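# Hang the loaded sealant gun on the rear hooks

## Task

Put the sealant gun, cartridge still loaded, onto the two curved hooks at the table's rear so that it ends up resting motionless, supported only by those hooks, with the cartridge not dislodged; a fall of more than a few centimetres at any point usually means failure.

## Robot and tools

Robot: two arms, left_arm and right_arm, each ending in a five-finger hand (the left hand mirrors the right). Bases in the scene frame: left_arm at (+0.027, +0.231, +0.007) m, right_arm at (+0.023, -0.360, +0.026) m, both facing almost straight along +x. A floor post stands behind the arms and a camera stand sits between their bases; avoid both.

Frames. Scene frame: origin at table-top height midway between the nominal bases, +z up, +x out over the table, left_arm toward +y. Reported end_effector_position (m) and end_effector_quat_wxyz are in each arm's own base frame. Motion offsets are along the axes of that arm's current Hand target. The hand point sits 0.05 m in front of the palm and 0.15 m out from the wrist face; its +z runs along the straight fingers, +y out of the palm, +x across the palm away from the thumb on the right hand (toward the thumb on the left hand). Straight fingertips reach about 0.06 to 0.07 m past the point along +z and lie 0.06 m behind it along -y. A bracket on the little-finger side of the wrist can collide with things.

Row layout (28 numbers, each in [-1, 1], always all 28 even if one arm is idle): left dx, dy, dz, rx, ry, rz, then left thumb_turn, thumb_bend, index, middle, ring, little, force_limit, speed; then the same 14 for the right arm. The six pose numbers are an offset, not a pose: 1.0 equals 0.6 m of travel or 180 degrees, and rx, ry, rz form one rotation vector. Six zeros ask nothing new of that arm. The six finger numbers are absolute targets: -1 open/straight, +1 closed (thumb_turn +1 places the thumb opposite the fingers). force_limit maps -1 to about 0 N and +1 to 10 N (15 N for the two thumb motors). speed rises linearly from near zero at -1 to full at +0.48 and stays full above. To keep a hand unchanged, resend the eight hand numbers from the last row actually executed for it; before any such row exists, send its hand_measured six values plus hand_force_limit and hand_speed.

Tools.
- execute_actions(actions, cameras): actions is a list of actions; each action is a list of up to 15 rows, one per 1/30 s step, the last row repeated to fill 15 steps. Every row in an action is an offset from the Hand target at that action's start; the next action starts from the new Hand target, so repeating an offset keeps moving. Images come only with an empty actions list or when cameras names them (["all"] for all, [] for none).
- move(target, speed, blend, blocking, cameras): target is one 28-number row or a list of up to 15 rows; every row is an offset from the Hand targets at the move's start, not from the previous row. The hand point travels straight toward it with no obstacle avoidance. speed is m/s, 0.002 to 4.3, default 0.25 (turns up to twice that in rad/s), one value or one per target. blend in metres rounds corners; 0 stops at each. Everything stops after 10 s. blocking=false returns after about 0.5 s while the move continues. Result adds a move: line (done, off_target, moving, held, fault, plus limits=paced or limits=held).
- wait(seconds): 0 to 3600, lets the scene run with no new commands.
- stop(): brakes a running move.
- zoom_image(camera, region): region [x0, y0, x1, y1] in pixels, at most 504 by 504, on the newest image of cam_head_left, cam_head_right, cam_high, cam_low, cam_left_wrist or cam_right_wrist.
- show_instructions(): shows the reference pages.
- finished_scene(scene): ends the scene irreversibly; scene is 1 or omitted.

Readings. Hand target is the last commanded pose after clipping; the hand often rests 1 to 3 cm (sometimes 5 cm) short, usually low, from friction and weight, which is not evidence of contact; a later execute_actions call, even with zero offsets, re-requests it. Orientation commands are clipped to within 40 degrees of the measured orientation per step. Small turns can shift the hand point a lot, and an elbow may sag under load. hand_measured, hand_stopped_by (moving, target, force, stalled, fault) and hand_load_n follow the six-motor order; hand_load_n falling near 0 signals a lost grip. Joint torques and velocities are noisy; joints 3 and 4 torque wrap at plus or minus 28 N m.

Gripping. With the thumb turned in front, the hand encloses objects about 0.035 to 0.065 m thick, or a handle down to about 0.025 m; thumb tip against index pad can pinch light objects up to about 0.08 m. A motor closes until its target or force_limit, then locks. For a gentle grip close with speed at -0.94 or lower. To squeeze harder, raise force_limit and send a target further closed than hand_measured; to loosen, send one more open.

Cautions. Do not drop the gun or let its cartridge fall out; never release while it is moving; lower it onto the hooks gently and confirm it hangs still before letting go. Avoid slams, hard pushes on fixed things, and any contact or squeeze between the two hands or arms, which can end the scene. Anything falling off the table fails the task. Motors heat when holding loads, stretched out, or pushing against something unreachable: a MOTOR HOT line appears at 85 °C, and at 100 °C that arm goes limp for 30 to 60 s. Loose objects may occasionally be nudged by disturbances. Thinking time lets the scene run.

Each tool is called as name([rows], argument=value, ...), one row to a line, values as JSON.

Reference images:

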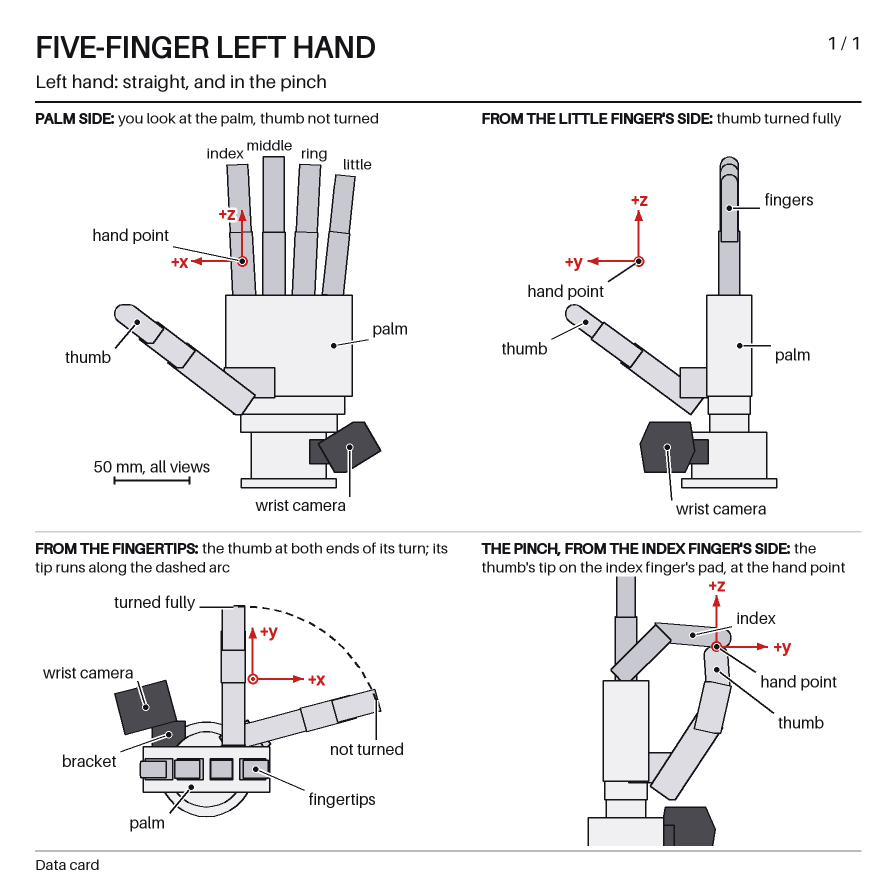

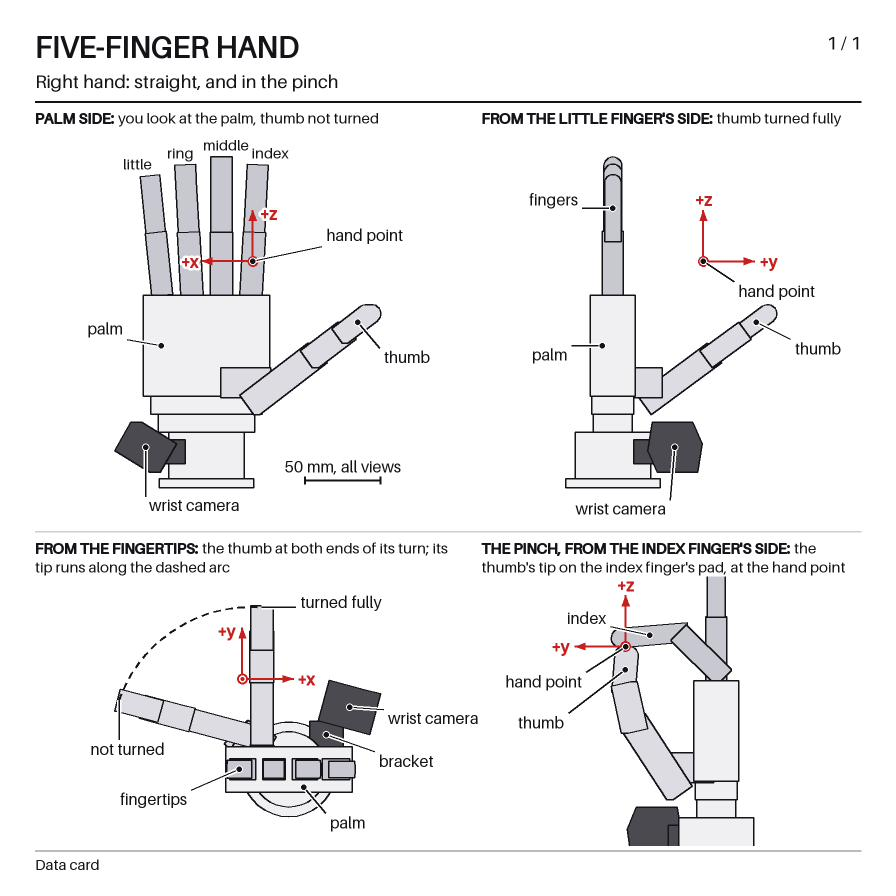

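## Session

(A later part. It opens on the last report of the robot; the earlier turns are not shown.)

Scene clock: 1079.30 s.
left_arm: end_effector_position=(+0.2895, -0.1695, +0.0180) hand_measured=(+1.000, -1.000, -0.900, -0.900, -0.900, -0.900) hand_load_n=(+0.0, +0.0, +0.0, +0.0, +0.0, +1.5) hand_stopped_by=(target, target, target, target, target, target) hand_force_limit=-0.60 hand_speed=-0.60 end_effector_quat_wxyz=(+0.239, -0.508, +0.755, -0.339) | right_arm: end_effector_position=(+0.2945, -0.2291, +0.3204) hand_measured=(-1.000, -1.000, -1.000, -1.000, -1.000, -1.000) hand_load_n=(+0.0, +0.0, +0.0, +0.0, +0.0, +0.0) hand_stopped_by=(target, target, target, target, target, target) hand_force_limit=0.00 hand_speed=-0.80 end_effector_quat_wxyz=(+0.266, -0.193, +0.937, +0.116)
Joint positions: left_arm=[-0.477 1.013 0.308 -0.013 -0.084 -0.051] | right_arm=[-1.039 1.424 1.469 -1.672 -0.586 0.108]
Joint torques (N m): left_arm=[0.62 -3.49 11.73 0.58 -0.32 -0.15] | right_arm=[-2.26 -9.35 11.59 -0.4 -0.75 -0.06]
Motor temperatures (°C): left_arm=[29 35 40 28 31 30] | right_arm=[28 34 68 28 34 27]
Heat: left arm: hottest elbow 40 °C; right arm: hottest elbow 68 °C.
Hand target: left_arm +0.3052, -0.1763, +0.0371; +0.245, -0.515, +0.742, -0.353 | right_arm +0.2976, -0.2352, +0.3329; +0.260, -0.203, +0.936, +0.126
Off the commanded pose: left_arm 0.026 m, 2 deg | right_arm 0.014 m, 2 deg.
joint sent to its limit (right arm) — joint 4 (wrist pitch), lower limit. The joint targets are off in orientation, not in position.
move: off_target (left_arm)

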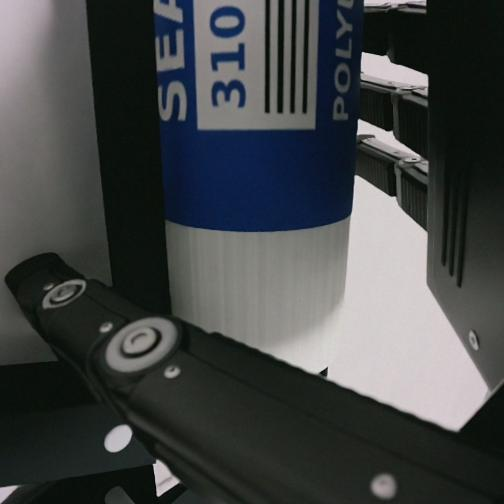

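move(target=[0,-0.0156,-0.0126,0,0,0,1,-1,-0.9,-0.9,-0.9,-0.9,-0.6,-0.6,0,0,0,0,0,0,-1,-1,-1,-1,-1,-1,0,-0.8], cameras=["cam_left_wrist"], speed=0.04)

Scene clock: 1085.43 s.
left_arm: end_effector_position=(+0.2857, -0.1677, +0.0248) hand_measured=(+1.000, -1.000, -0.900, -0.900, -0.900, -0.900) hand_load_n=(+0.0, +0.0, +0.0, +0.0, +0.0, +0.5) hand_stopped_by=(target, target, target, target, target, target) hand_force_limit=-0.60 hand_speed=-0.60 end_effector_quat_wxyz=(+0.236, -0.510, +0.757, -0.334) | right_arm: end_effector_position=(+0.2945, -0.2291, +0.3204) hand_measured=(-1.000, -1.000, -1.000, -1.000, -1.000, -1.000) hand_load_n=(+0.0, +0.0, +0.0, +0.0, +0.0, -0.5) hand_stopped_by=(target, target, target, target, target, target) hand_force_limit=0.00 hand_speed=-0.80 end_effector_quat_wxyz=(+0.266, -0.193, +0.937, +0.116)
Joint positions: left_arm=[-0.477 0.977 0.32 -0.075 -0.084 -0.054] | right_arm=[-1.039 1.424 1.469 -1.672 -0.586 0.108]
Joint torques (N m): left_arm=[1.55 -3.55 12.55 0.8 -0.31 -0.13] | right_arm=[-2.32 -9.35 11.62 -0.42 -0.75 -0.06]
Motor temperatures (°C): left_arm=[29 35 41 28 31 30] | right_arm=[28 34 68 28 34 27]
Heat: left arm: hottest elbow 41 °C; right arm: hottest elbow 68 °C.
Hand target: left_arm +0.3052, -0.1764, +0.0492; +0.245, -0.515, +0.742, -0.354 | right_arm +0.2976, -0.2352, +0.3329; +0.260, -0.203, +0.936, +0.126
Off the commanded pose: left_arm 0.032 m, 3 deg | right_arm 0.014 m, 2 deg.
joint sent to its limit (right arm) — joint 4 (wrist pitch), lower limit. The joint targets are off in orientation, not in position.
move: off_target (left_arm)

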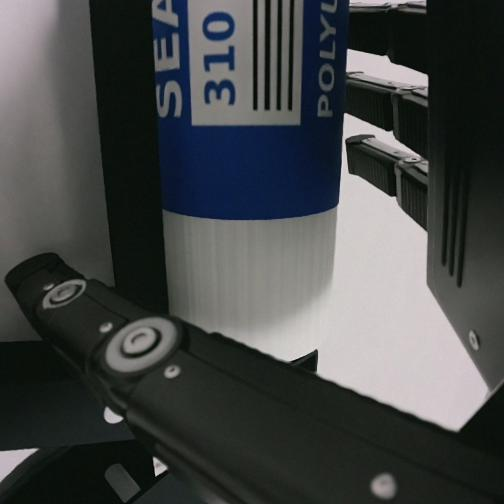

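move(target=[0.0035,-0.012,0.0147,0,0,0,1,-1,-0.9,-0.9,-0.9,-0.9,-0.6,-0.6,0,0,0,0,0,0,-1,-1,-1,-1,-1,-1,0,-0.8], cameras=["cam_left_wrist"], speed=0.04)

Scene clock: 1091.97 s.
left_arm: end_effector_position=(+0.2926, -0.1709, +0.0277) hand_measured=(+1.000, -1.000, -0.900, -0.900, -0.900, -0.900) hand_load_n=(+0.0, +0.0, +0.0, +0.0, +0.0, +0.0) hand_stopped_by=(target, target, target, target, target, target) hand_force_limit=-0.60 hand_speed=-0.60 end_effector_quat_wxyz=(+0.236, -0.512, +0.756, -0.333) | right_arm: end_effector_position=(+0.2945, -0.2291, +0.3204) hand_measured=(-1.000, -1.000, -1.000, -1.000, -1.000, -1.000) hand_load_n=(+0.0, +0.0, +0.0, +0.0, +0.0, +0.0) hand_stopped_by=(target, target, target, target, target, target) hand_force_limit=0.00 hand_speed=-0.80 end_effector_quat_wxyz=(+0.266, -0.193, +0.937, +0.116)
Joint positions: left_arm=[-0.477 1 0.341 -0.075 -0.087 -0.057] | right_arm=[-1.039 1.424 1.469 -1.672 -0.586 0.108]
Joint torques (N m): left_arm=[1.2 -1.9 12.64 1.48 -0.24 -0.09] | right_arm=[-2.2 -9.47 11.62 -0.44 -0.75 -0.07]
Motor temperatures (°C): left_arm=[29 35 41 28 31 30] | right_arm=[28 34 68 28 34 27]
Heat: left arm: hottest elbow 41 °C; right arm: hottest elbow 68 °C.
Hand target: left_arm +0.3151, -0.1823, +0.0491; +0.245, -0.515, +0.742, -0.354 | right_arm +0.2976, -0.2352, +0.3329; +0.260, -0.203, +0.936, +0.126
Off the commanded pose: left_arm 0.033 m, 3 deg | right_arm 0.014 m, 2 deg.
joint sent to its limit (right arm) — joint 4 (wrist pitch), lower limit. The joint targets are off in orientation, not in position.
move: off_target (left_arm)

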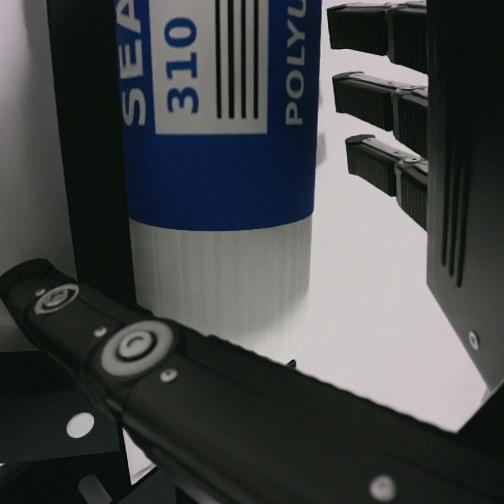

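move(target=[0,0,0,0,0,0,1,-1,0.1,0.1,0.1,0.1,-0.3,-0.9,0,0,0,0,0,0,-1,-1,-1,-1,-1,-1,0,-0.8], cameras=["cam_left_wrist","cam_low","cam_head_left","cam_head_right"])

zoom_image(camera="cam_low", region=[150, 250, 350, 450])

Scene clock: 1100.60 s.
left_arm: end_effector_position=(+0.2961, -0.1725, +0.0315) hand_measured=(+1.000, -1.000, -0.296, -0.400, -0.530, -0.650) hand_load_n=(+1.0, +1.0, +4.0, +3.5, +0.0, +0.0) hand_stopped_by=(target, target, force, force, force, force) hand_force_limit=-0.30 hand_speed=-0.90 end_effector_quat_wxyz=(+0.238, -0.511, +0.754, -0.336) | right_arm: end_effector_position=(+0.2945, -0.2291, +0.3204) hand_measured=(-1.000, -1.000, -1.000, -1.000, -1.000, -1.000) hand_load_n=(+0.0, -0.5, +0.0, +0.0, +0.0, +0.0) hand_stopped_by=(target, target, target, target, target, target) hand_force_limit=0.00 hand_speed=-0.80 end_effector_quat_wxyz=(+0.266, -0.193, +0.937, +0.116)
Joint positions: left_arm=[-0.477 1 0.35 -0.075 -0.088 -0.057] | right_arm=[-1.039 1.424 1.469 -1.672 -0.586 0.108]
Joint torques (N m): left_arm=[0.44 -2.02 12.18 1.58 -0.26 -0.11] | right_arm=[-2.32 -9.47 11.6 -0.42 -0.75 -0.06]
Motor temperatures (°C): left_arm=[29 35 42 28 31 30] | right_arm=[28 34 68 28 34 27]
Heat: left arm: hottest elbow 42 °C; right arm: hottest elbow 68 °C.
Hand target: left_arm +0.3151, -0.1823, +0.0490; +0.245, -0.515, +0.742, -0.353 | right_arm +0.2976, -0.2352, +0.3329; +0.260, -0.203, +0.936, +0.126
Off the commanded pose: left_arm 0.028 m, 3 deg | right_arm 0.014 m, 2 deg.
joint sent to its limit (right arm) — joint 4 (wrist pitch), lower limit. The joint targets are off in orientation, not in position.
move: done
Images, in order (width x height): cam_head_left 504x504, cam_head_right 504x504, cam_low 504x504, cam_left_wrist 504x504.

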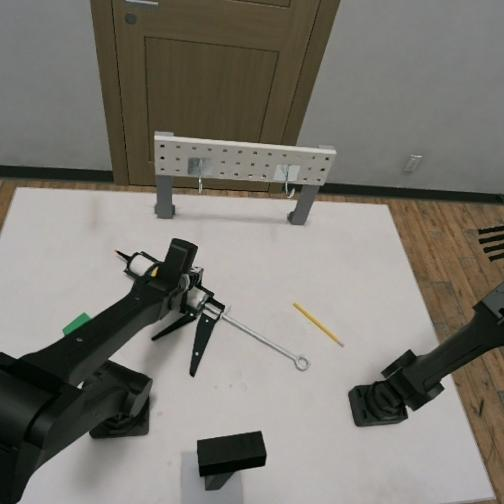

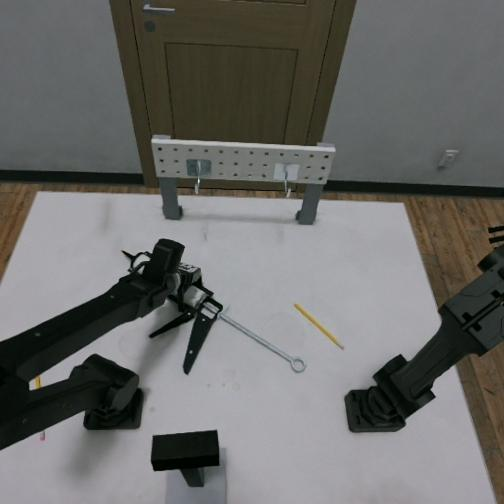

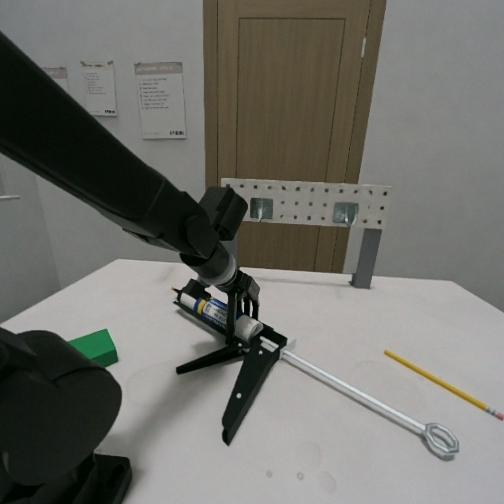

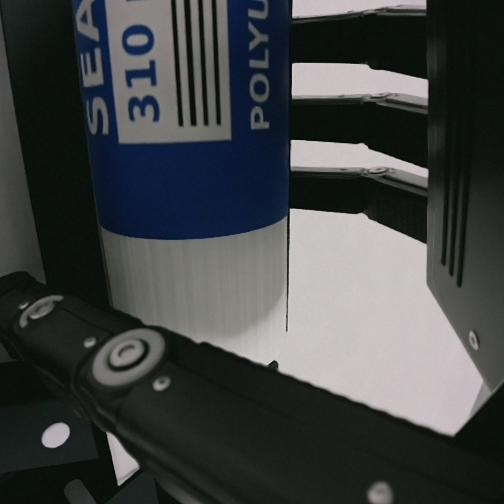

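Scaled by 2.520 from the camera's image (finer frame: 720x720).

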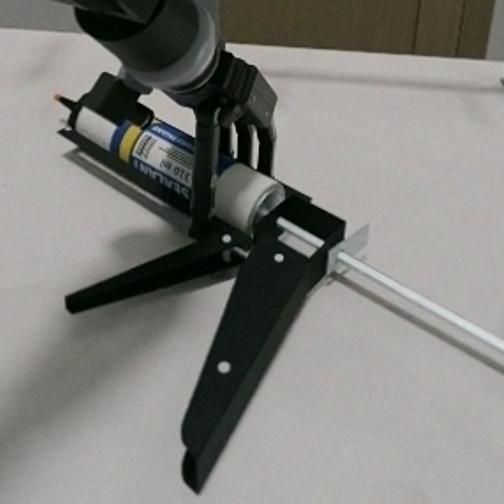

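move(target=[0,0,0,0,0,0,1,-1,0.2,0.2,0.2,0.2,0.2,-0.9,0,0,0,0,0,0,-1,-1,-1,-1,-1,-1,0,-0.8], cameras=["cam_left_wrist","cam_low"])

zoom_image(camera="cam_low", region=[150, 250, 350, 450])

Scene clock: 1109.57 s.
left_arm: end_effector_position=(+0.2960, -0.1726, +0.0315) hand_measured=(+1.000, -1.000, -0.270, -0.372, -0.458, -0.484) hand_load_n=(+3.5, +1.0, +4.0, -0.5, +0.0, +5.0) hand_stopped_by=(target, target, force, force, force, force) hand_force_limit=0.20 hand_speed=-0.90 end_effector_quat_wxyz=(+0.238, -0.511, +0.754, -0.336) | right_arm: end_effector_position=(+0.2945, -0.2291, +0.3204) hand_measured=(-1.000, -1.000, -1.000, -1.000, -1.000, -1.000) hand_load_n=(+0.0, +0.0, +0.0, +0.0, +0.0, +0.0) hand_stopped_by=(target, target, target, target, target, target) hand_force_limit=0.00 hand_speed=-0.80 end_effector_quat_wxyz=(+0.266, -0.193, +0.937, +0.116)
Joint positions: left_arm=[-0.477 1 0.35 -0.075 -0.088 -0.057] | right_arm=[-1.039 1.424 1.469 -1.672 -0.586 0.108]
Joint torques (N m): left_arm=[1.26 -2.73 12.25 1.62 -0.27 -0.14] | right_arm=[-2.37 -9.47 11.62 -0.44 -0.76 -0.06]
Motor temperatures (°C): left_arm=[29 35 43 28 31 30] | right_arm=[28 34 68 28 34 27]
Heat: left arm: hottest elbow 43 °C; right arm: hottest elbow 68 °C.
Hand target: left_arm +0.3151, -0.1823, +0.0490; +0.245, -0.515, +0.742, -0.353 | right_arm +0.2976, -0.2352, +0.3329; +0.260, -0.203, +0.936, +0.126
Off the commanded pose: left_arm 0.028 m, 3 deg | right_arm 0.014 m, 2 deg.
joint sent to its limit (right arm) — joint 4 (wrist pitch), lower limit. The joint targets are off in orientation, not in position.
move: done
Images, in order (width x height): cam_low 504x504, cam_left_wrist 504x504.

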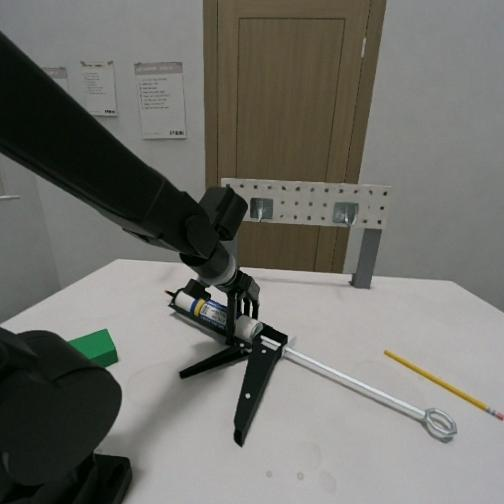

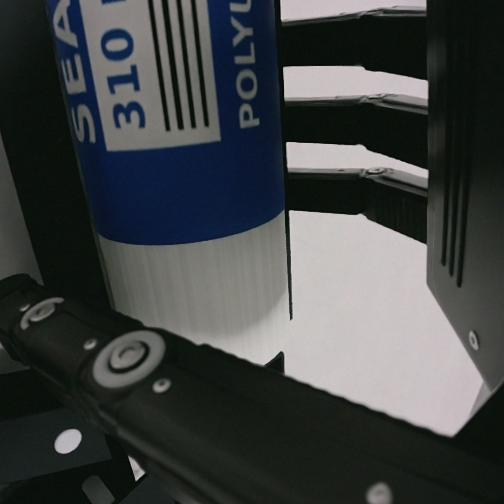

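Scaled by 2.520 from the camera's image (finer frame: 720x720).

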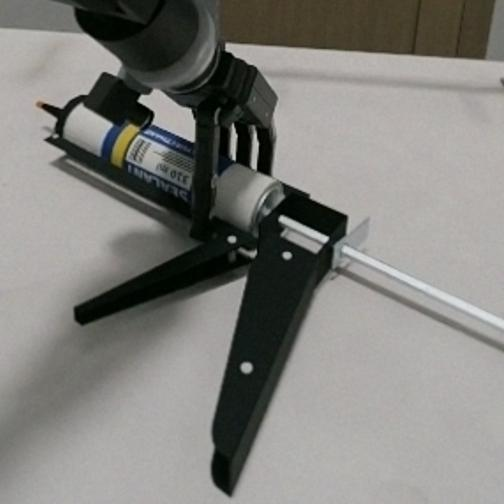

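move(target=[0,-0.0389,-0.0316,0,0,0,1,-1,0.2,0.2,0.2,0.2,0.2,-0.9,0,0,0,0,0,0,-1,-1,-1,-1,-1,-1,0,-0.8], cameras=["cam_left_wrist","cam_low"], speed=0.05)

zoom_image(camera="cam_low", region=[150, 250, 350, 450])

Scene clock: 1116.47 s.
left_arm: end_effector_position=(+0.2965, -0.1726, +0.0525) hand_measured=(+1.000, -1.000, -0.270, -0.372, -0.458, -0.484) hand_load_n=(+0.0, +0.5, +0.0, +0.0, +0.0, +0.0) hand_stopped_by=(target, target, force, force, force, force) hand_force_limit=0.20 hand_speed=-0.90 end_effector_quat_wxyz=(+0.236, -0.513, +0.756, -0.332) | right_arm: end_effector_position=(+0.2945, -0.2291, +0.3204) hand_measured=(-1.000, -1.000, -1.000, -1.000, -1.000, -1.000) hand_load_n=(+0.0, +0.0, +0.0, +0.0, +0.0, +0.0) hand_stopped_by=(target, target, target, target, target, target) hand_force_limit=0.00 hand_speed=-0.80 end_effector_quat_wxyz=(+0.266, -0.193, +0.937, +0.116)
Joint positions: left_arm=[-0.477 0.948 0.396 -0.184 -0.089 -0.058] | right_arm=[-1.039 1.424 1.469 -1.672 -0.586 0.108]
Joint torques (N m): left_arm=[0.21 -3.08 13.29 1.07 -0.21 -0.11] | right_arm=[-2.32 -9.41 11.59 -0.39 -0.76 -0.06]
Motor temperatures (°C): left_arm=[29 35 44 28 31 30] | right_arm=[28 34 68 28 34 27]
Heat: left arm: hottest elbow 44 °C; right arm: hottest elbow 68 °C.
Hand target: left_arm +0.3152, -0.1824, +0.0793; +0.245, -0.514, +0.742, -0.354 | right_arm +0.2976, -0.2352, +0.3329; +0.260, -0.203, +0.936, +0.126
Off the commanded pose: left_arm 0.034 m, 3 deg | right_arm 0.014 m, 2 deg.
joint sent to its limit (right arm) — joint 4 (wrist pitch), lower limit. The joint targets are off in orientation, not in position.
move: off_target (left_arm)
Images, in order (width x height): cam_low 504x504, cam_left_wrist 504x504.

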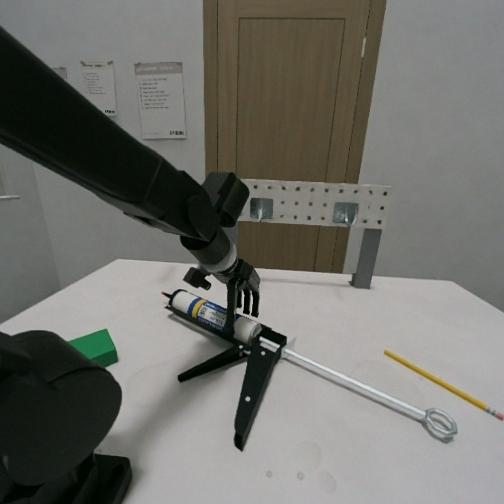

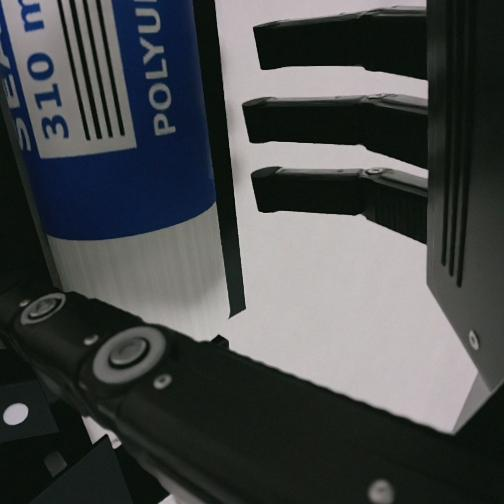

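Scaled by 2.520 from the camera's image (finer frame: 720x720).

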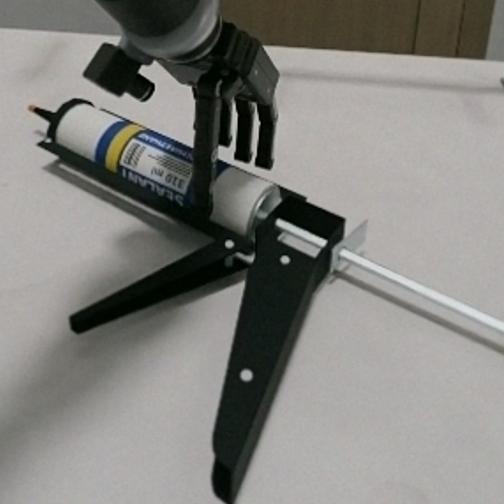

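move([
  [0,0,0,0,0,0,1,-1,-0.85,-0.85,-0.85,-0.85,0.2,-0.5,0,0,0,0,0,0,-1,-1,-1,-1,-1,-1,0,-0.8],
  [-0.0042,0.082,0.0297,0,0.0303,0.0246,1,-1,-0.85,-0.85,-0.85,-0.85,0.2,-0.5,0,0,0,0,0,0,-1,-1,-1,-1,-1,-1,0,-0.8],
], cameras=["cam_left_wrist","cam_low"], speed=0.05)

zoom_image(camera="cam_low", region=[150, 250, 350, 450])

Scene clock: 1156.63 s.
left_arm: end_effector_position=(+0.3010, -0.1818, +0.0420) hand_measured=(+1.000, -1.000, -0.850, -0.850, -0.850, -0.850) hand_load_n=(+0.5, +0.5, +0.0, +0.0, +0.0, +0.0) hand_stopped_by=(target, target, target, target, target, target) hand_force_limit=0.20 hand_speed=-0.50 end_effector_quat_wxyz=(+0.220, -0.471, +0.765, -0.380) | right_arm: end_effector_position=(+0.2945, -0.2291, +0.3204) hand_measured=(-1.000, -1.000, -1.000, -1.000, -1.000, -1.000) hand_load_n=(+0.0, +0.0, +0.0, +0.0, +0.0, +0.0) hand_stopped_by=(target, target, target, target, target, target) hand_force_limit=0.00 hand_speed=-0.80 end_effector_quat_wxyz=(+0.266, -0.193, +0.937, +0.116)
Joint positions: left_arm=[-0.427 0.995 0.344 -0.011 0.054 0.013] | right_arm=[-1.039 1.424 1.469 -1.672 -0.586 0.108]
Joint torques (N m): left_arm=[1.85 -0.91 7.75 1.95 -0.21 0.29] | right_arm=[-2.37 -9.41 11.63 -0.44 -0.76 -0.06]
Motor temperatures (°C): left_arm=[29 35 48 28 31 30] | right_arm=[28 34 69 28 34 27]
Heat: left arm: hottest elbow 48 °C; right arm: hottest elbow 69 °C.
Hand target: left_arm +0.2999, -0.1738, +0.0298; +0.223, -0.468, +0.772, -0.368 | right_arm +0.2976, -0.2352, +0.3329; +0.260, -0.203, +0.936, +0.126
Off the commanded pose: left_arm 0.015 m, 2 deg | right_arm 0.014 m, 2 deg.
joint sent to its limit (right arm) — joint 4 (wrist pitch), lower limit. The joint targets are off in orientation, not in position.
move: off_target (left_arm)
Images, in order (width x height): cam_low 504x504, cam_left_wrist 504x504.

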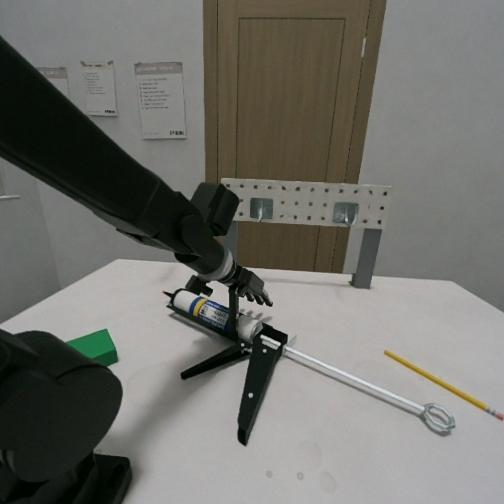

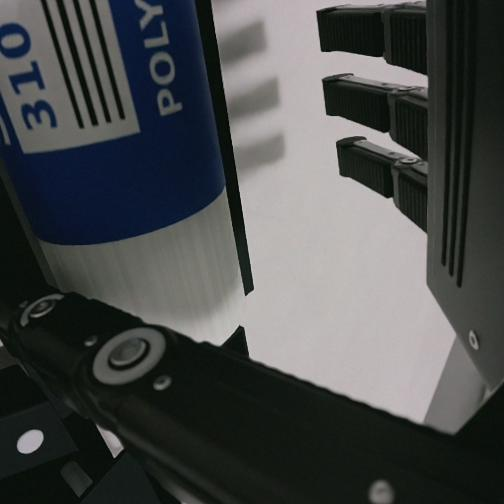

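Scaled by 2.520 from the camera's image (finer frame: 720x720).

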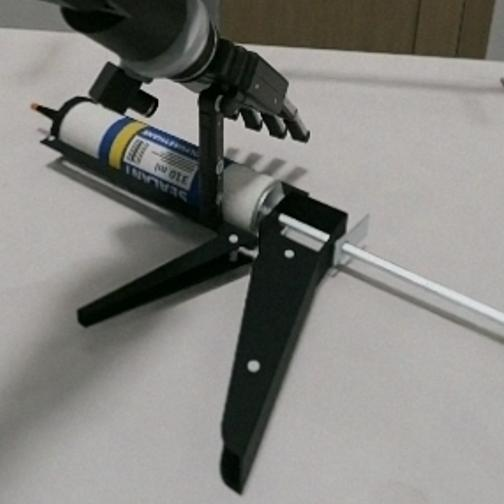

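move(target=[-0.0053,0.0243,-0.0033,0,0,0,1,-1,-0.85,-0.85,-0.85,-0.85,0.2,-0.5,0,0,0,0,0,0,-1,-1,-1,-1,-1,-1,0,-0.8], cameras=["cam_left_wrist"], speed=0.04)

Scene clock: 1177.13 s.
left_arm: end_effector_position=(+0.3020, -0.1812, +0.0428) hand_measured=(+1.000, -1.000, -0.850, -0.850, -0.850, -0.850) hand_load_n=(+1.5, +0.5, +0.0, -0.5, +0.0, -0.5) hand_stopped_by=(target, target, target, target, target, target) hand_force_limit=0.20 hand_speed=-0.50 end_effector_quat_wxyz=(+0.222, -0.469, +0.759, -0.394) | right_arm: end_effector_position=(+0.2945, -0.2291, +0.3204) hand_measured=(-1.000, -1.000, -1.000, -1.000, -1.000, -1.000) hand_load_n=(+0.0, +0.0, +0.0, +0.0, +0.0, +0.0) hand_stopped_by=(target, target, target, target, target, target) hand_force_limit=0.00 hand_speed=-0.80 end_effector_quat_wxyz=(+0.266, -0.193, +0.937, +0.116)
Joint positions: left_arm=[-0.414 0.988 0.326 0.028 0.072 0.013] | right_arm=[-1.039 1.424 1.469 -1.672 -0.586 0.108]
Joint torques (N m): left_arm=[2.26 -1.08 6.16 1.43 -0.35 0.42] | right_arm=[-2.26 -9.35 11.62 -0.42 -0.75 -0.06]
Motor temperatures (°C): left_arm=[29 35 45 28 31 30] | right_arm=[28 34 69 28 34 27]
Heat: left arm: hottest elbow 45 °C; right arm: hottest elbow 69 °C.
Hand target: left_arm +0.2920, -0.1661, +0.0197; +0.223, -0.468, +0.772, -0.368 | right_arm +0.2976, -0.2352, +0.3329; +0.260, -0.203, +0.936, +0.126
Off the commanded pose: left_arm 0.029 m, 3 deg | right_arm 0.014 m, 2 deg.
joint sent to its limit (right arm) — joint 4 (wrist pitch), lower limit. The joint targets are off in orientation, not in position.
move: off_target (left_arm)

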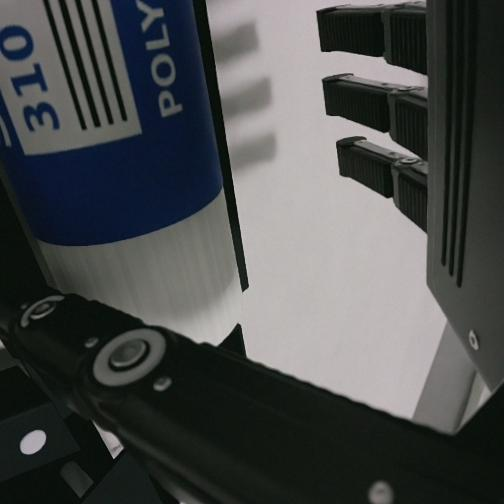

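move([
  [0.0145,-0.0878,-0.0373,0,0,0,1,-1,-0.85,-0.85,-0.85,-0.85,0.2,-0.5,0,0,0,0,0,0,-1,-1,-1,-1,-1,-1,0,-0.8],
  [0.0112,-0.0473,-0.0477,0,0,0,1,-1,-0.85,-0.85,-0.85,-0.85,0.2,-0.5,0,0,0,0,0,0,-1,-1,-1,-1,-1,-1,0,-0.8],
], cameras=["cam_left_wrist","cam_low","cam_head_right"], speed=0.06)

zoom_image(camera="cam_low", region=[150, 250, 350, 450])

zoom_image(camera="cam_left_wrist", region=[0, 0, 504, 504])

Scene clock: 1192.30 s.
left_arm: end_effector_position=(+0.2801, -0.1691, +0.0530) hand_measured=(+1.000, -1.000, -0.850, -0.850, -0.850, -0.850) hand_load_n=(+0.0, +0.0, +0.0, +0.0, +0.0, +0.0) hand_stopped_by=(target, target, target, target, target, target) hand_force_limit=0.20 hand_speed=-0.50 end_effector_quat_wxyz=(+0.214, -0.478, +0.772, -0.360) | right_arm: end_effector_position=(+0.2945, -0.2291, +0.3204) hand_measured=(-1.000, -1.000, -1.000, -1.000, -1.000, -1.000) hand_load_n=(+0.0, -0.5, +0.0, +0.0, +0.0, +0.0) hand_stopped_by=(target, target, target, target, target, target) hand_force_limit=0.00 hand_speed=-0.80 end_effector_quat_wxyz=(+0.266, -0.193, +0.937, +0.116)
Joint positions: left_arm=[-0.427 0.876 0.349 -0.18 0.041 0.018] | right_arm=[-1.039 1.424 1.469 -1.672 -0.586 0.108]
Joint torques (N m): left_arm=[0.5 -2.84 9.73 1.66 -0.01 0.17] | right_arm=[-2.43 -9.47 11.62 -0.4 -0.76 -0.06]
Motor temperatures (°C): left_arm=[29 35 42 28 31 31] | right_arm=[28 34 69 28 34 27]
Heat: left arm: hottest elbow 42 °C; right arm: hottest elbow 69 °C.
Hand target: left_arm +0.2850, -0.1701, +0.0598; +0.223, -0.468, +0.772, -0.368 | right_arm +0.2976, -0.2352, +0.3329; +0.260, -0.203, +0.936, +0.126
Off the commanded pose: left_arm 0.008 m, 2 deg | right_arm 0.014 m, 2 deg.
joint sent to its limit (right arm) — joint 4 (wrist pitch), lower limit. The joint targets are off in orientation, not in position.
move: done
Images, in order (width x height): cam_head_right 504x504, cam_low 504x504, cam_left_wrist 504x504.

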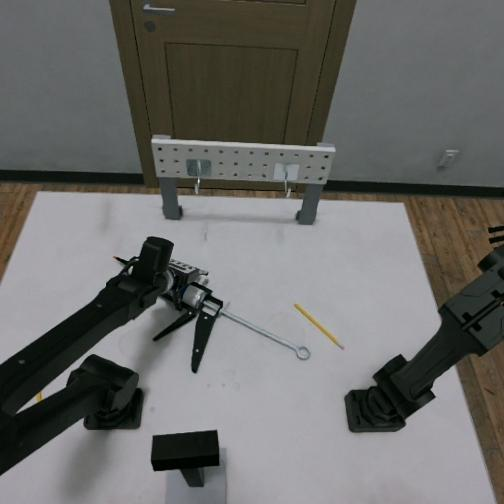

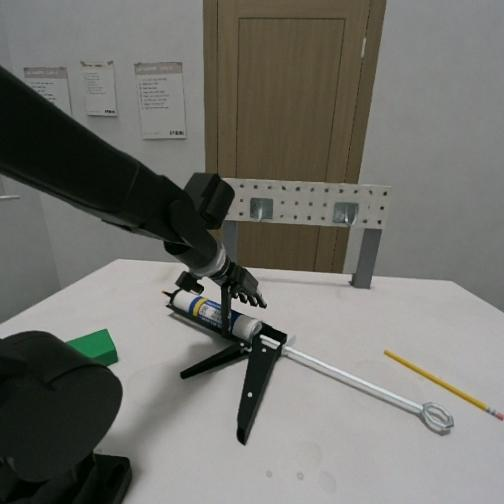

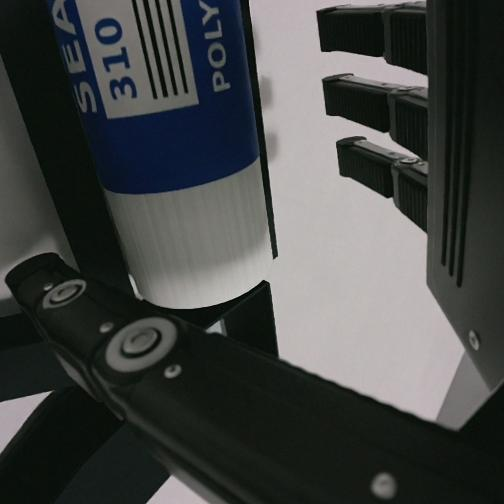

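Scaled by 2.520 from the camera's image (finer frame: 720x720).

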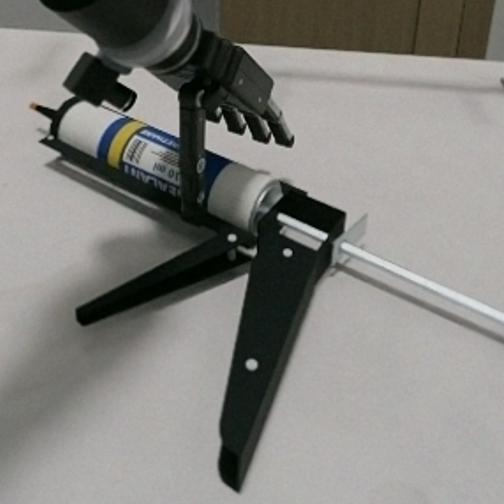

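Scaled by 1.000.

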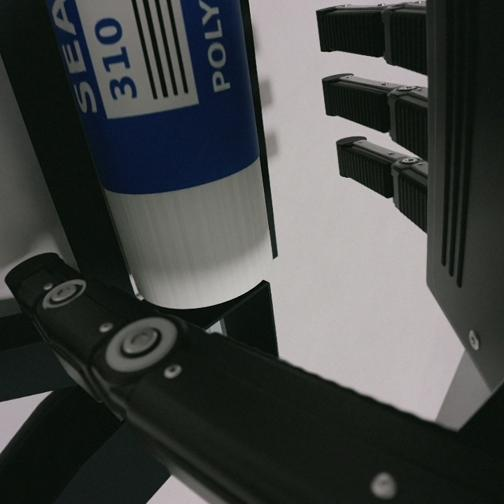

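move(target=[-0.0015,0.037,0.0338,0,0,0,1,-1,-0.85,-0.85,-0.85,-0.85,0.2,-0.5,0,0,0,0,0,0,-1,-1,-1,-1,-1,-1,0,-0.8], cameras=["cam_left_wrist","cam_low"], speed=0.06)

zoom_image(camera="cam_low", region=[150, 250, 350, 450])

Scene clock: 1198.90 s.
left_arm: end_effector_position=(+0.2811, -0.1700, +0.0271) hand_measured=(+1.000, -1.000, -0.850, -0.850, -0.850, -0.850) hand_load_n=(+0.0, +0.0, +0.0, +0.0, +0.0, +0.0) hand_stopped_by=(target, target, target, target, target, target) hand_force_limit=0.20 hand_speed=-0.50 end_effector_quat_wxyz=(+0.216, -0.475, +0.772, -0.363) | right_arm: end_effector_position=(+0.2945, -0.2291, +0.3204) hand_measured=(-1.000, -1.000, -1.000, -1.000, -1.000, -1.000) hand_load_n=(+0.0, +0.0, +0.0, +0.0, +0.0, +0.0) hand_stopped_by=(target, target, target, target, target, target) hand_force_limit=0.00 hand_speed=-0.80 end_effector_quat_wxyz=(+0.266, -0.193, +0.937, +0.116)
Joint positions: left_arm=[-0.427 0.957 0.298 -0.04 0.043 0.02] | right_arm=[-1.039 1.424 1.469 -1.672 -0.586 0.108]
Joint torques (N m): left_arm=[0.73 -2.2 8.92 2.07 -0.03 0.23] | right_arm=[-2.32 -9.35 11.6 -0.42 -0.75 -0.07]
Motor temperatures (°C): left_arm=[29 35 42 28 31 31] | right_arm=[28 34 69 28 34 27]
Heat: left arm: hottest elbow 42 °C; right arm: hottest elbow 69 °C.
Hand target: left_arm +0.2869, -0.1700, +0.0297; +0.223, -0.468, +0.772, -0.368 | right_arm +0.2976, -0.2352, +0.3329; +0.260, -0.203, +0.936, +0.126
Off the commanded pose: left_arm 0.006 m, 1 deg | right_arm 0.014 m, 2 deg.
joint sent to its limit (right arm) — joint 4 (wrist pitch), lower limit. The joint targets are off in orientation, not in position.
move: done
Images, in order (width x height): cam_low 504x504, cam_left_wrist 504x504.

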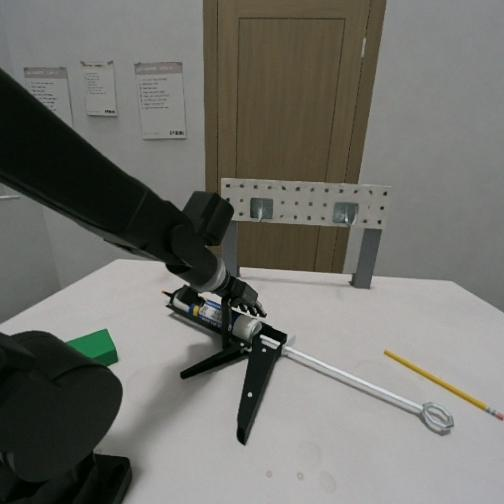

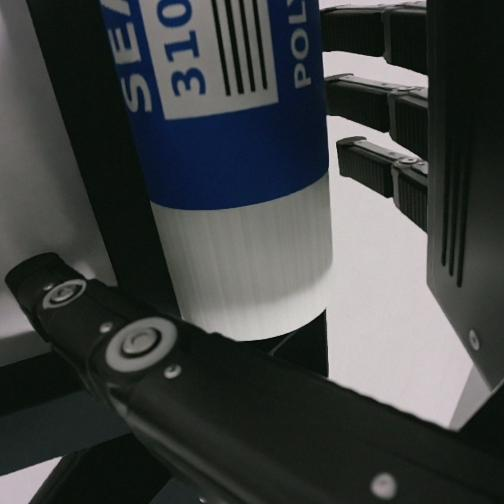

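Scaled by 2.520 from the camera's image (finer frame: 720x720).

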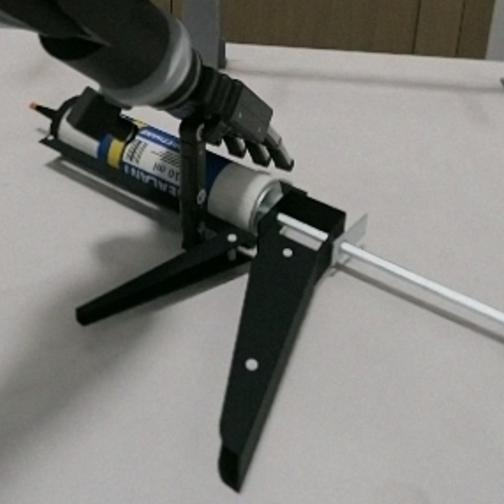

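move(target=[0.0025,-0.0205,0.0185,0,0,0,1,-1,-0.85,-0.85,-0.85,-0.85,0.2,-0.5,0,0,0,0,0,0,-1,-1,-1,-1,-1,-1,0,-0.8], cameras=["cam_left_wrist"], speed=0.06)

Scene clock: 1207.07 s.
left_arm: end_effector_position=(+0.2817, -0.1697, +0.0175) hand_measured=(+1.000, -1.000, -0.850, -0.850, -0.850, -0.850) hand_load_n=(+0.0, +0.0, +0.0, +0.0, +0.0, +0.0) hand_stopped_by=(target, target, target, target, target, target) hand_force_limit=0.20 hand_speed=-0.50 end_effector_quat_wxyz=(+0.211, -0.478, +0.775, -0.354) | right_arm: end_effector_position=(+0.2945, -0.2291, +0.3204) hand_measured=(-1.000, -1.000, -1.000, -1.000, -1.000, -1.000) hand_load_n=(+0.0, +0.0, +0.0, +0.0, +0.0, +0.0) hand_stopped_by=(target, target, target, target, target, target) hand_force_limit=0.00 hand_speed=-0.80 end_effector_quat_wxyz=(+0.266, -0.193, +0.937, +0.116)
Joint positions: left_arm=[-0.427 1.001 0.299 -0.02 0.041 0.02] | right_arm=[-1.039 1.424 1.469 -1.672 -0.586 0.108]
Joint torques (N m): left_arm=[0.44 -1.32 11.85 1.84 -0.22 0.13] | right_arm=[-2.32 -9.35 11.59 -0.43 -0.75 -0.07]
Motor temperatures (°C): left_arm=[29 35 42 28 31 31] | right_arm=[28 34 69 28 34 27]
Heat: left arm: hottest elbow 42 °C; right arm: hottest elbow 69 °C.
Hand target: left_arm +0.3008, -0.1789, +0.0323; +0.223, -0.468, +0.772, -0.368 | right_arm +0.2976, -0.2352, +0.3329; +0.260, -0.203, +0.936, +0.126
Off the commanded pose: left_arm 0.026 m, 2 deg | right_arm 0.014 m, 2 deg.
joint sent to its limit (right arm) — joint 4 (wrist pitch), lower limit. The joint targets are off in orientation, not in position.
move: off_target (left_arm)

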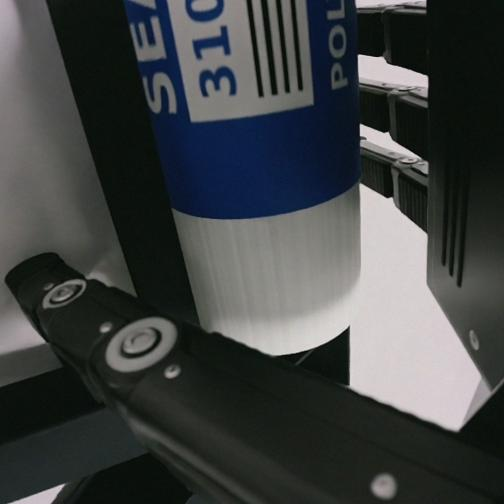

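move(target=[0.0007,-0.036,-0.014,0,0,0,1,-1,-0.85,-0.85,-0.85,-0.85,0.2,-0.5,0,0,0,0,0,0,-1,-1,-1,-1,-1,-1,0,-0.8], cameras=["cam_left_wrist"], speed=0.06)

Scene clock: 1214.07 s.
left_arm: end_effector_position=(+0.2882, -0.1721, +0.0297) hand_measured=(+1.000, -1.000, -0.850, -0.850, -0.850, -0.850) hand_load_n=(+0.0, +0.0, +0.0, +0.0, +0.0, +0.0) hand_stopped_by=(target, target, target, target, target, target) hand_force_limit=0.20 hand_speed=-0.50 end_effector_quat_wxyz=(+0.209, -0.480, +0.777, -0.349) | right_arm: end_effector_position=(+0.2945, -0.2291, +0.3204) hand_measured=(-1.000, -1.000, -1.000, -1.000, -1.000, -1.000) hand_load_n=(+0.0, +0.0, +0.0, +0.0, +0.0, +0.0) hand_stopped_by=(target, target, target, target, target, target) hand_force_limit=0.00 hand_speed=-0.80 end_effector_quat_wxyz=(+0.266, -0.193, +0.937, +0.116)
Joint positions: left_arm=[-0.427 0.993 0.343 -0.083 0.038 0.02] | right_arm=[-1.039 1.424 1.469 -1.672 -0.586 0.108]
Joint torques (N m): left_arm=[0.5 -3.55 12.82 1.06 -0.19 0.11] | right_arm=[-2.37 -9.41 11.63 -0.39 -0.75 -0.06]
Motor temperatures (°C): left_arm=[29 35 42 28 31 30] | right_arm=[28 34 69 28 34 27]
Heat: left arm: hottest elbow 42 °C; right arm: hottest elbow 69 °C.
Hand target: left_arm +0.3068, -0.1826, +0.0543; +0.223, -0.468, +0.772, -0.368 | right_arm +0.2976, -0.2352, +0.3329; +0.260, -0.203, +0.936, +0.126
Off the commanded pose: left_arm 0.033 m, 3 deg | right_arm 0.014 m, 2 deg.
joint sent to its limit (right arm) — joint 4 (wrist pitch), lower limit. The joint targets are off in orientation, not in position.
move: off_target (left_arm)

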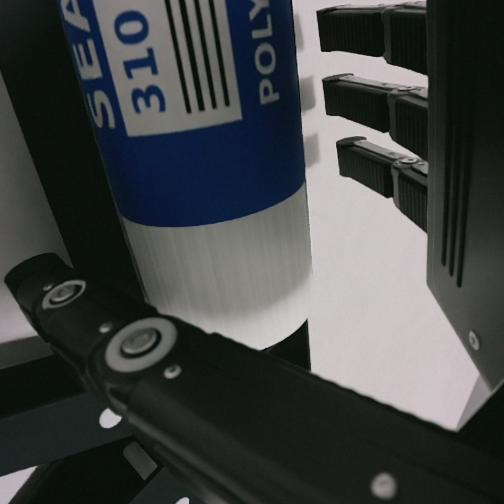

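move([
  [0,0,0,0,0,0,1,-1,0.1,0.1,0.1,0.1,-0.1,-0.9,0,0,0,0,0,0,-1,-1,-1,-1,-1,-1,0,-0.8],
  [0,0,0,0,0,0,1,-1,0.15,0.15,0.15,0.15,0.3,-0.92,0,0,0,0,0,0,-1,-1,-1,-1,-1,-1,0,-0.8],
  [0,0,0,0,0,0,1,-1,0.2,0.2,0.2,0.2,0.6,-0.92,0,0,0,0,0,0,-1,-1,-1,-1,-1,-1,0,-0.8],
], cameras=["cam_left_wrist","cam_low"])

zoom_image(camera="cam_low", region=[150, 250, 350, 450])

Scene clock: 1224.97 s.
left_arm: end_effector_position=(+0.2888, -0.1719, +0.0303) hand_measured=(+1.000, -1.000, -0.220, -0.214, -0.218, -0.212) hand_load_n=(+10.5, +3.5, +8.0, +7.5, +8.5, +8.0) hand_stopped_by=(target, target, force, force, force, force) hand_force_limit=0.60 hand_speed=-0.92 end_effector_quat_wxyz=(+0.210, -0.480, +0.777, -0.348) | right_arm: end_effector_position=(+0.2945, -0.2291, +0.3204) hand_measured=(-1.000, -1.000, -1.000, -1.000, -1.000, -1.000) hand_load_n=(+0.0, +0.0, +0.0, +0.0, +0.0, +0.0) hand_stopped_by=(target, target, target, target, target, target) hand_force_limit=0.00 hand_speed=-0.80 end_effector_quat_wxyz=(+0.266, -0.193, +0.937, +0.116)
Joint positions: left_arm=[-0.427 0.993 0.345 -0.086 0.036 0.022] | right_arm=[-1.039 1.424 1.469 -1.672 -0.586 0.108]
Joint torques (N m): left_arm=[0.15 -3.84 12.44 0.9 -0.12 0.09] | right_arm=[-2.37 -9.29 11.59 -0.42 -0.75 -0.06]
Motor temperatures (°C): left_arm=[29 35 43 28 31 30] | right_arm=[28 34 69 28 34 27]
Heat: left arm: hottest elbow 43 °C; right arm: hottest elbow 69 °C.
Hand target: left_arm +0.3069, -0.1826, +0.0544; +0.223, -0.468, +0.772, -0.368 | right_arm +0.2976, -0.2352, +0.3329; +0.260, -0.203, +0.936, +0.126
Off the commanded pose: left_arm 0.032 m, 3 deg | right_arm 0.014 m, 2 deg.
joint sent to its limit (right arm) — joint 4 (wrist pitch), lower limit. The joint targets are off in orientation, not in position.
move: done; target 2's new numbers were sent with left_arm's hand 0.031 m and 3 deg from that target; target 3's new numbers were sent with left_arm's hand 0.032 m and 3 deg from that target
Images, in order (width x height): cam_low 504x504, cam_left_wrist 504x504.

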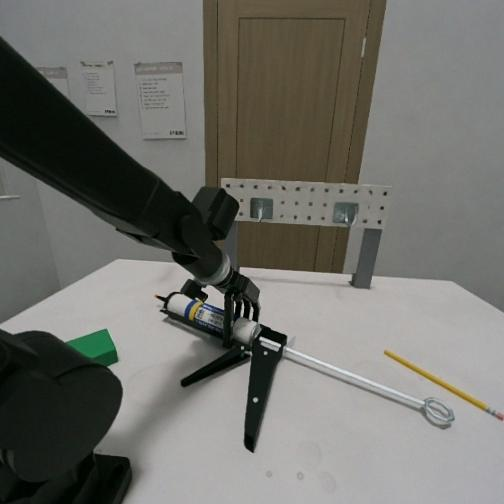

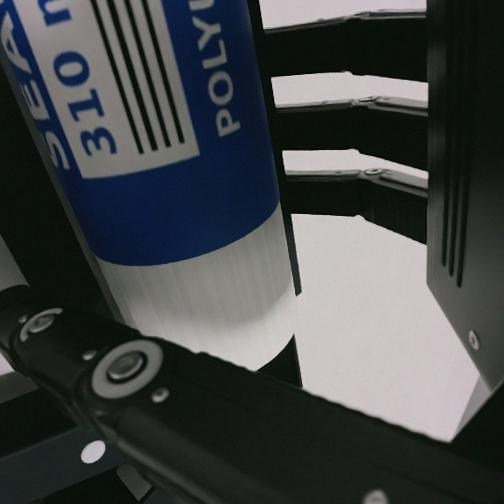

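Scaled by 2.520 from the camera's image (finer frame: 720x720).

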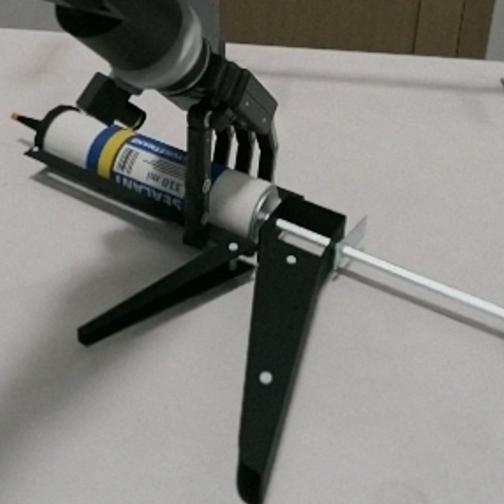

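move(target=[0,-0.0389,-0.0316,0,0,0,1,-1,0.2,0.2,0.2,0.2,0.6,-0.92,0,0,0,0,0,0,-1,-1,-1,-1,-1,-1,0,-0.8], cameras=["cam_left_wrist","cam_low"], speed=0.05)

zoom_image(camera="cam_low", region=[150, 250, 350, 450])

Scene clock: 1232.77 s.
left_arm: end_effector_position=(+0.2703, -0.1628, +0.0332) hand_measured=(+1.000, -1.000, -0.222, -0.214, -0.218, -0.212) hand_load_n=(+12.5, +3.5, +9.0, +7.5, +7.5, +6.0) hand_stopped_by=(target, target, force, force, force, force) hand_force_limit=0.60 hand_speed=-0.92 end_effector_quat_wxyz=(+0.195, -0.486, +0.788, -0.323) | right_arm: end_effector_position=(+0.2945, -0.2291, +0.3204) hand_measured=(-1.000, -1.000, -1.000, -1.000, -1.000, -1.000) hand_load_n=(-0.5, +0.0, +0.0, +0.0, +0.0, +0.0) hand_stopped_by=(target, target, target, target, target, target) hand_force_limit=0.00 hand_speed=-0.80 end_effector_quat_wxyz=(+0.266, -0.193, +0.937, +0.116)
Joint positions: left_arm=[-0.427 0.931 0.356 -0.223 0.034 0.024] | right_arm=[-1.039 1.424 1.469 -1.672 -0.586 0.108]
Joint torques (N m): left_arm=[0.26 -4.6 16.24 1.22 -0.05 0.05] | right_arm=[-2.26 -9.35 11.6 -0.4 -0.76 -0.06]
Motor temperatures (°C): left_arm=[29 35 45 28 31 30] | right_arm=[28 34 69 28 34 27]
Heat: left arm: hottest elbow 45 °C; right arm: hottest elbow 69 °C.
Hand target: left_arm +0.3068, -0.1826, +0.0845; +0.223, -0.468, +0.772, -0.368 | right_arm +0.2976, -0.2352, +0.3329; +0.260, -0.203, +0.936, +0.126
Off the commanded pose: left_arm 0.066 m, 7 deg | right_arm 0.014 m, 2 deg.
joint sent to its limit (right arm) — joint 4 (wrist pitch), lower limit. The joint targets are off in orientation, not in position.
move: off_target (left_arm)
Images, in order (width x height): cam_low 504x504, cam_left_wrist 504x504.

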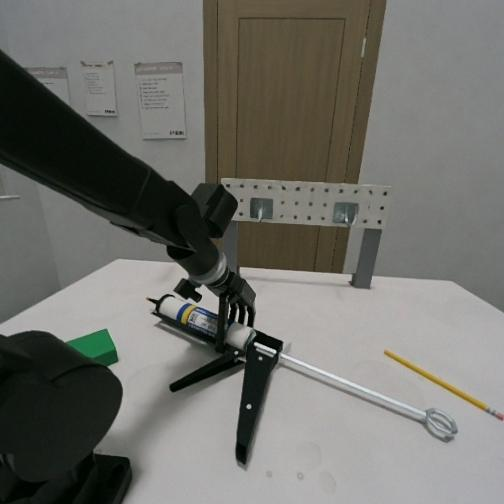

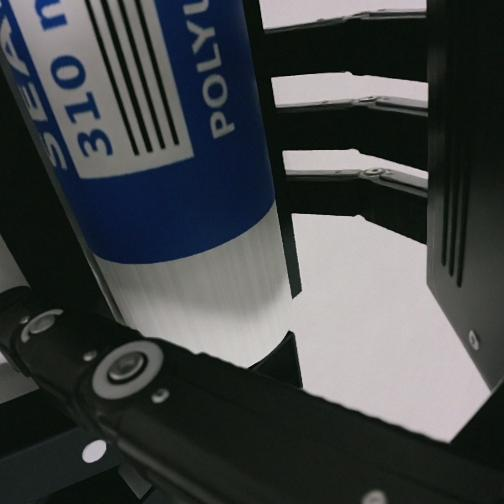

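Scaled by 2.520 from the camera's image (finer frame: 720x720).

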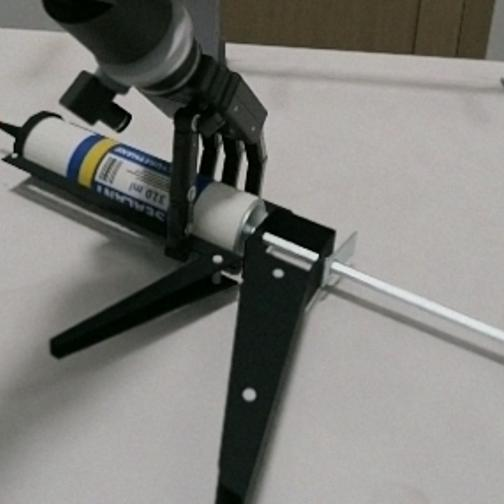

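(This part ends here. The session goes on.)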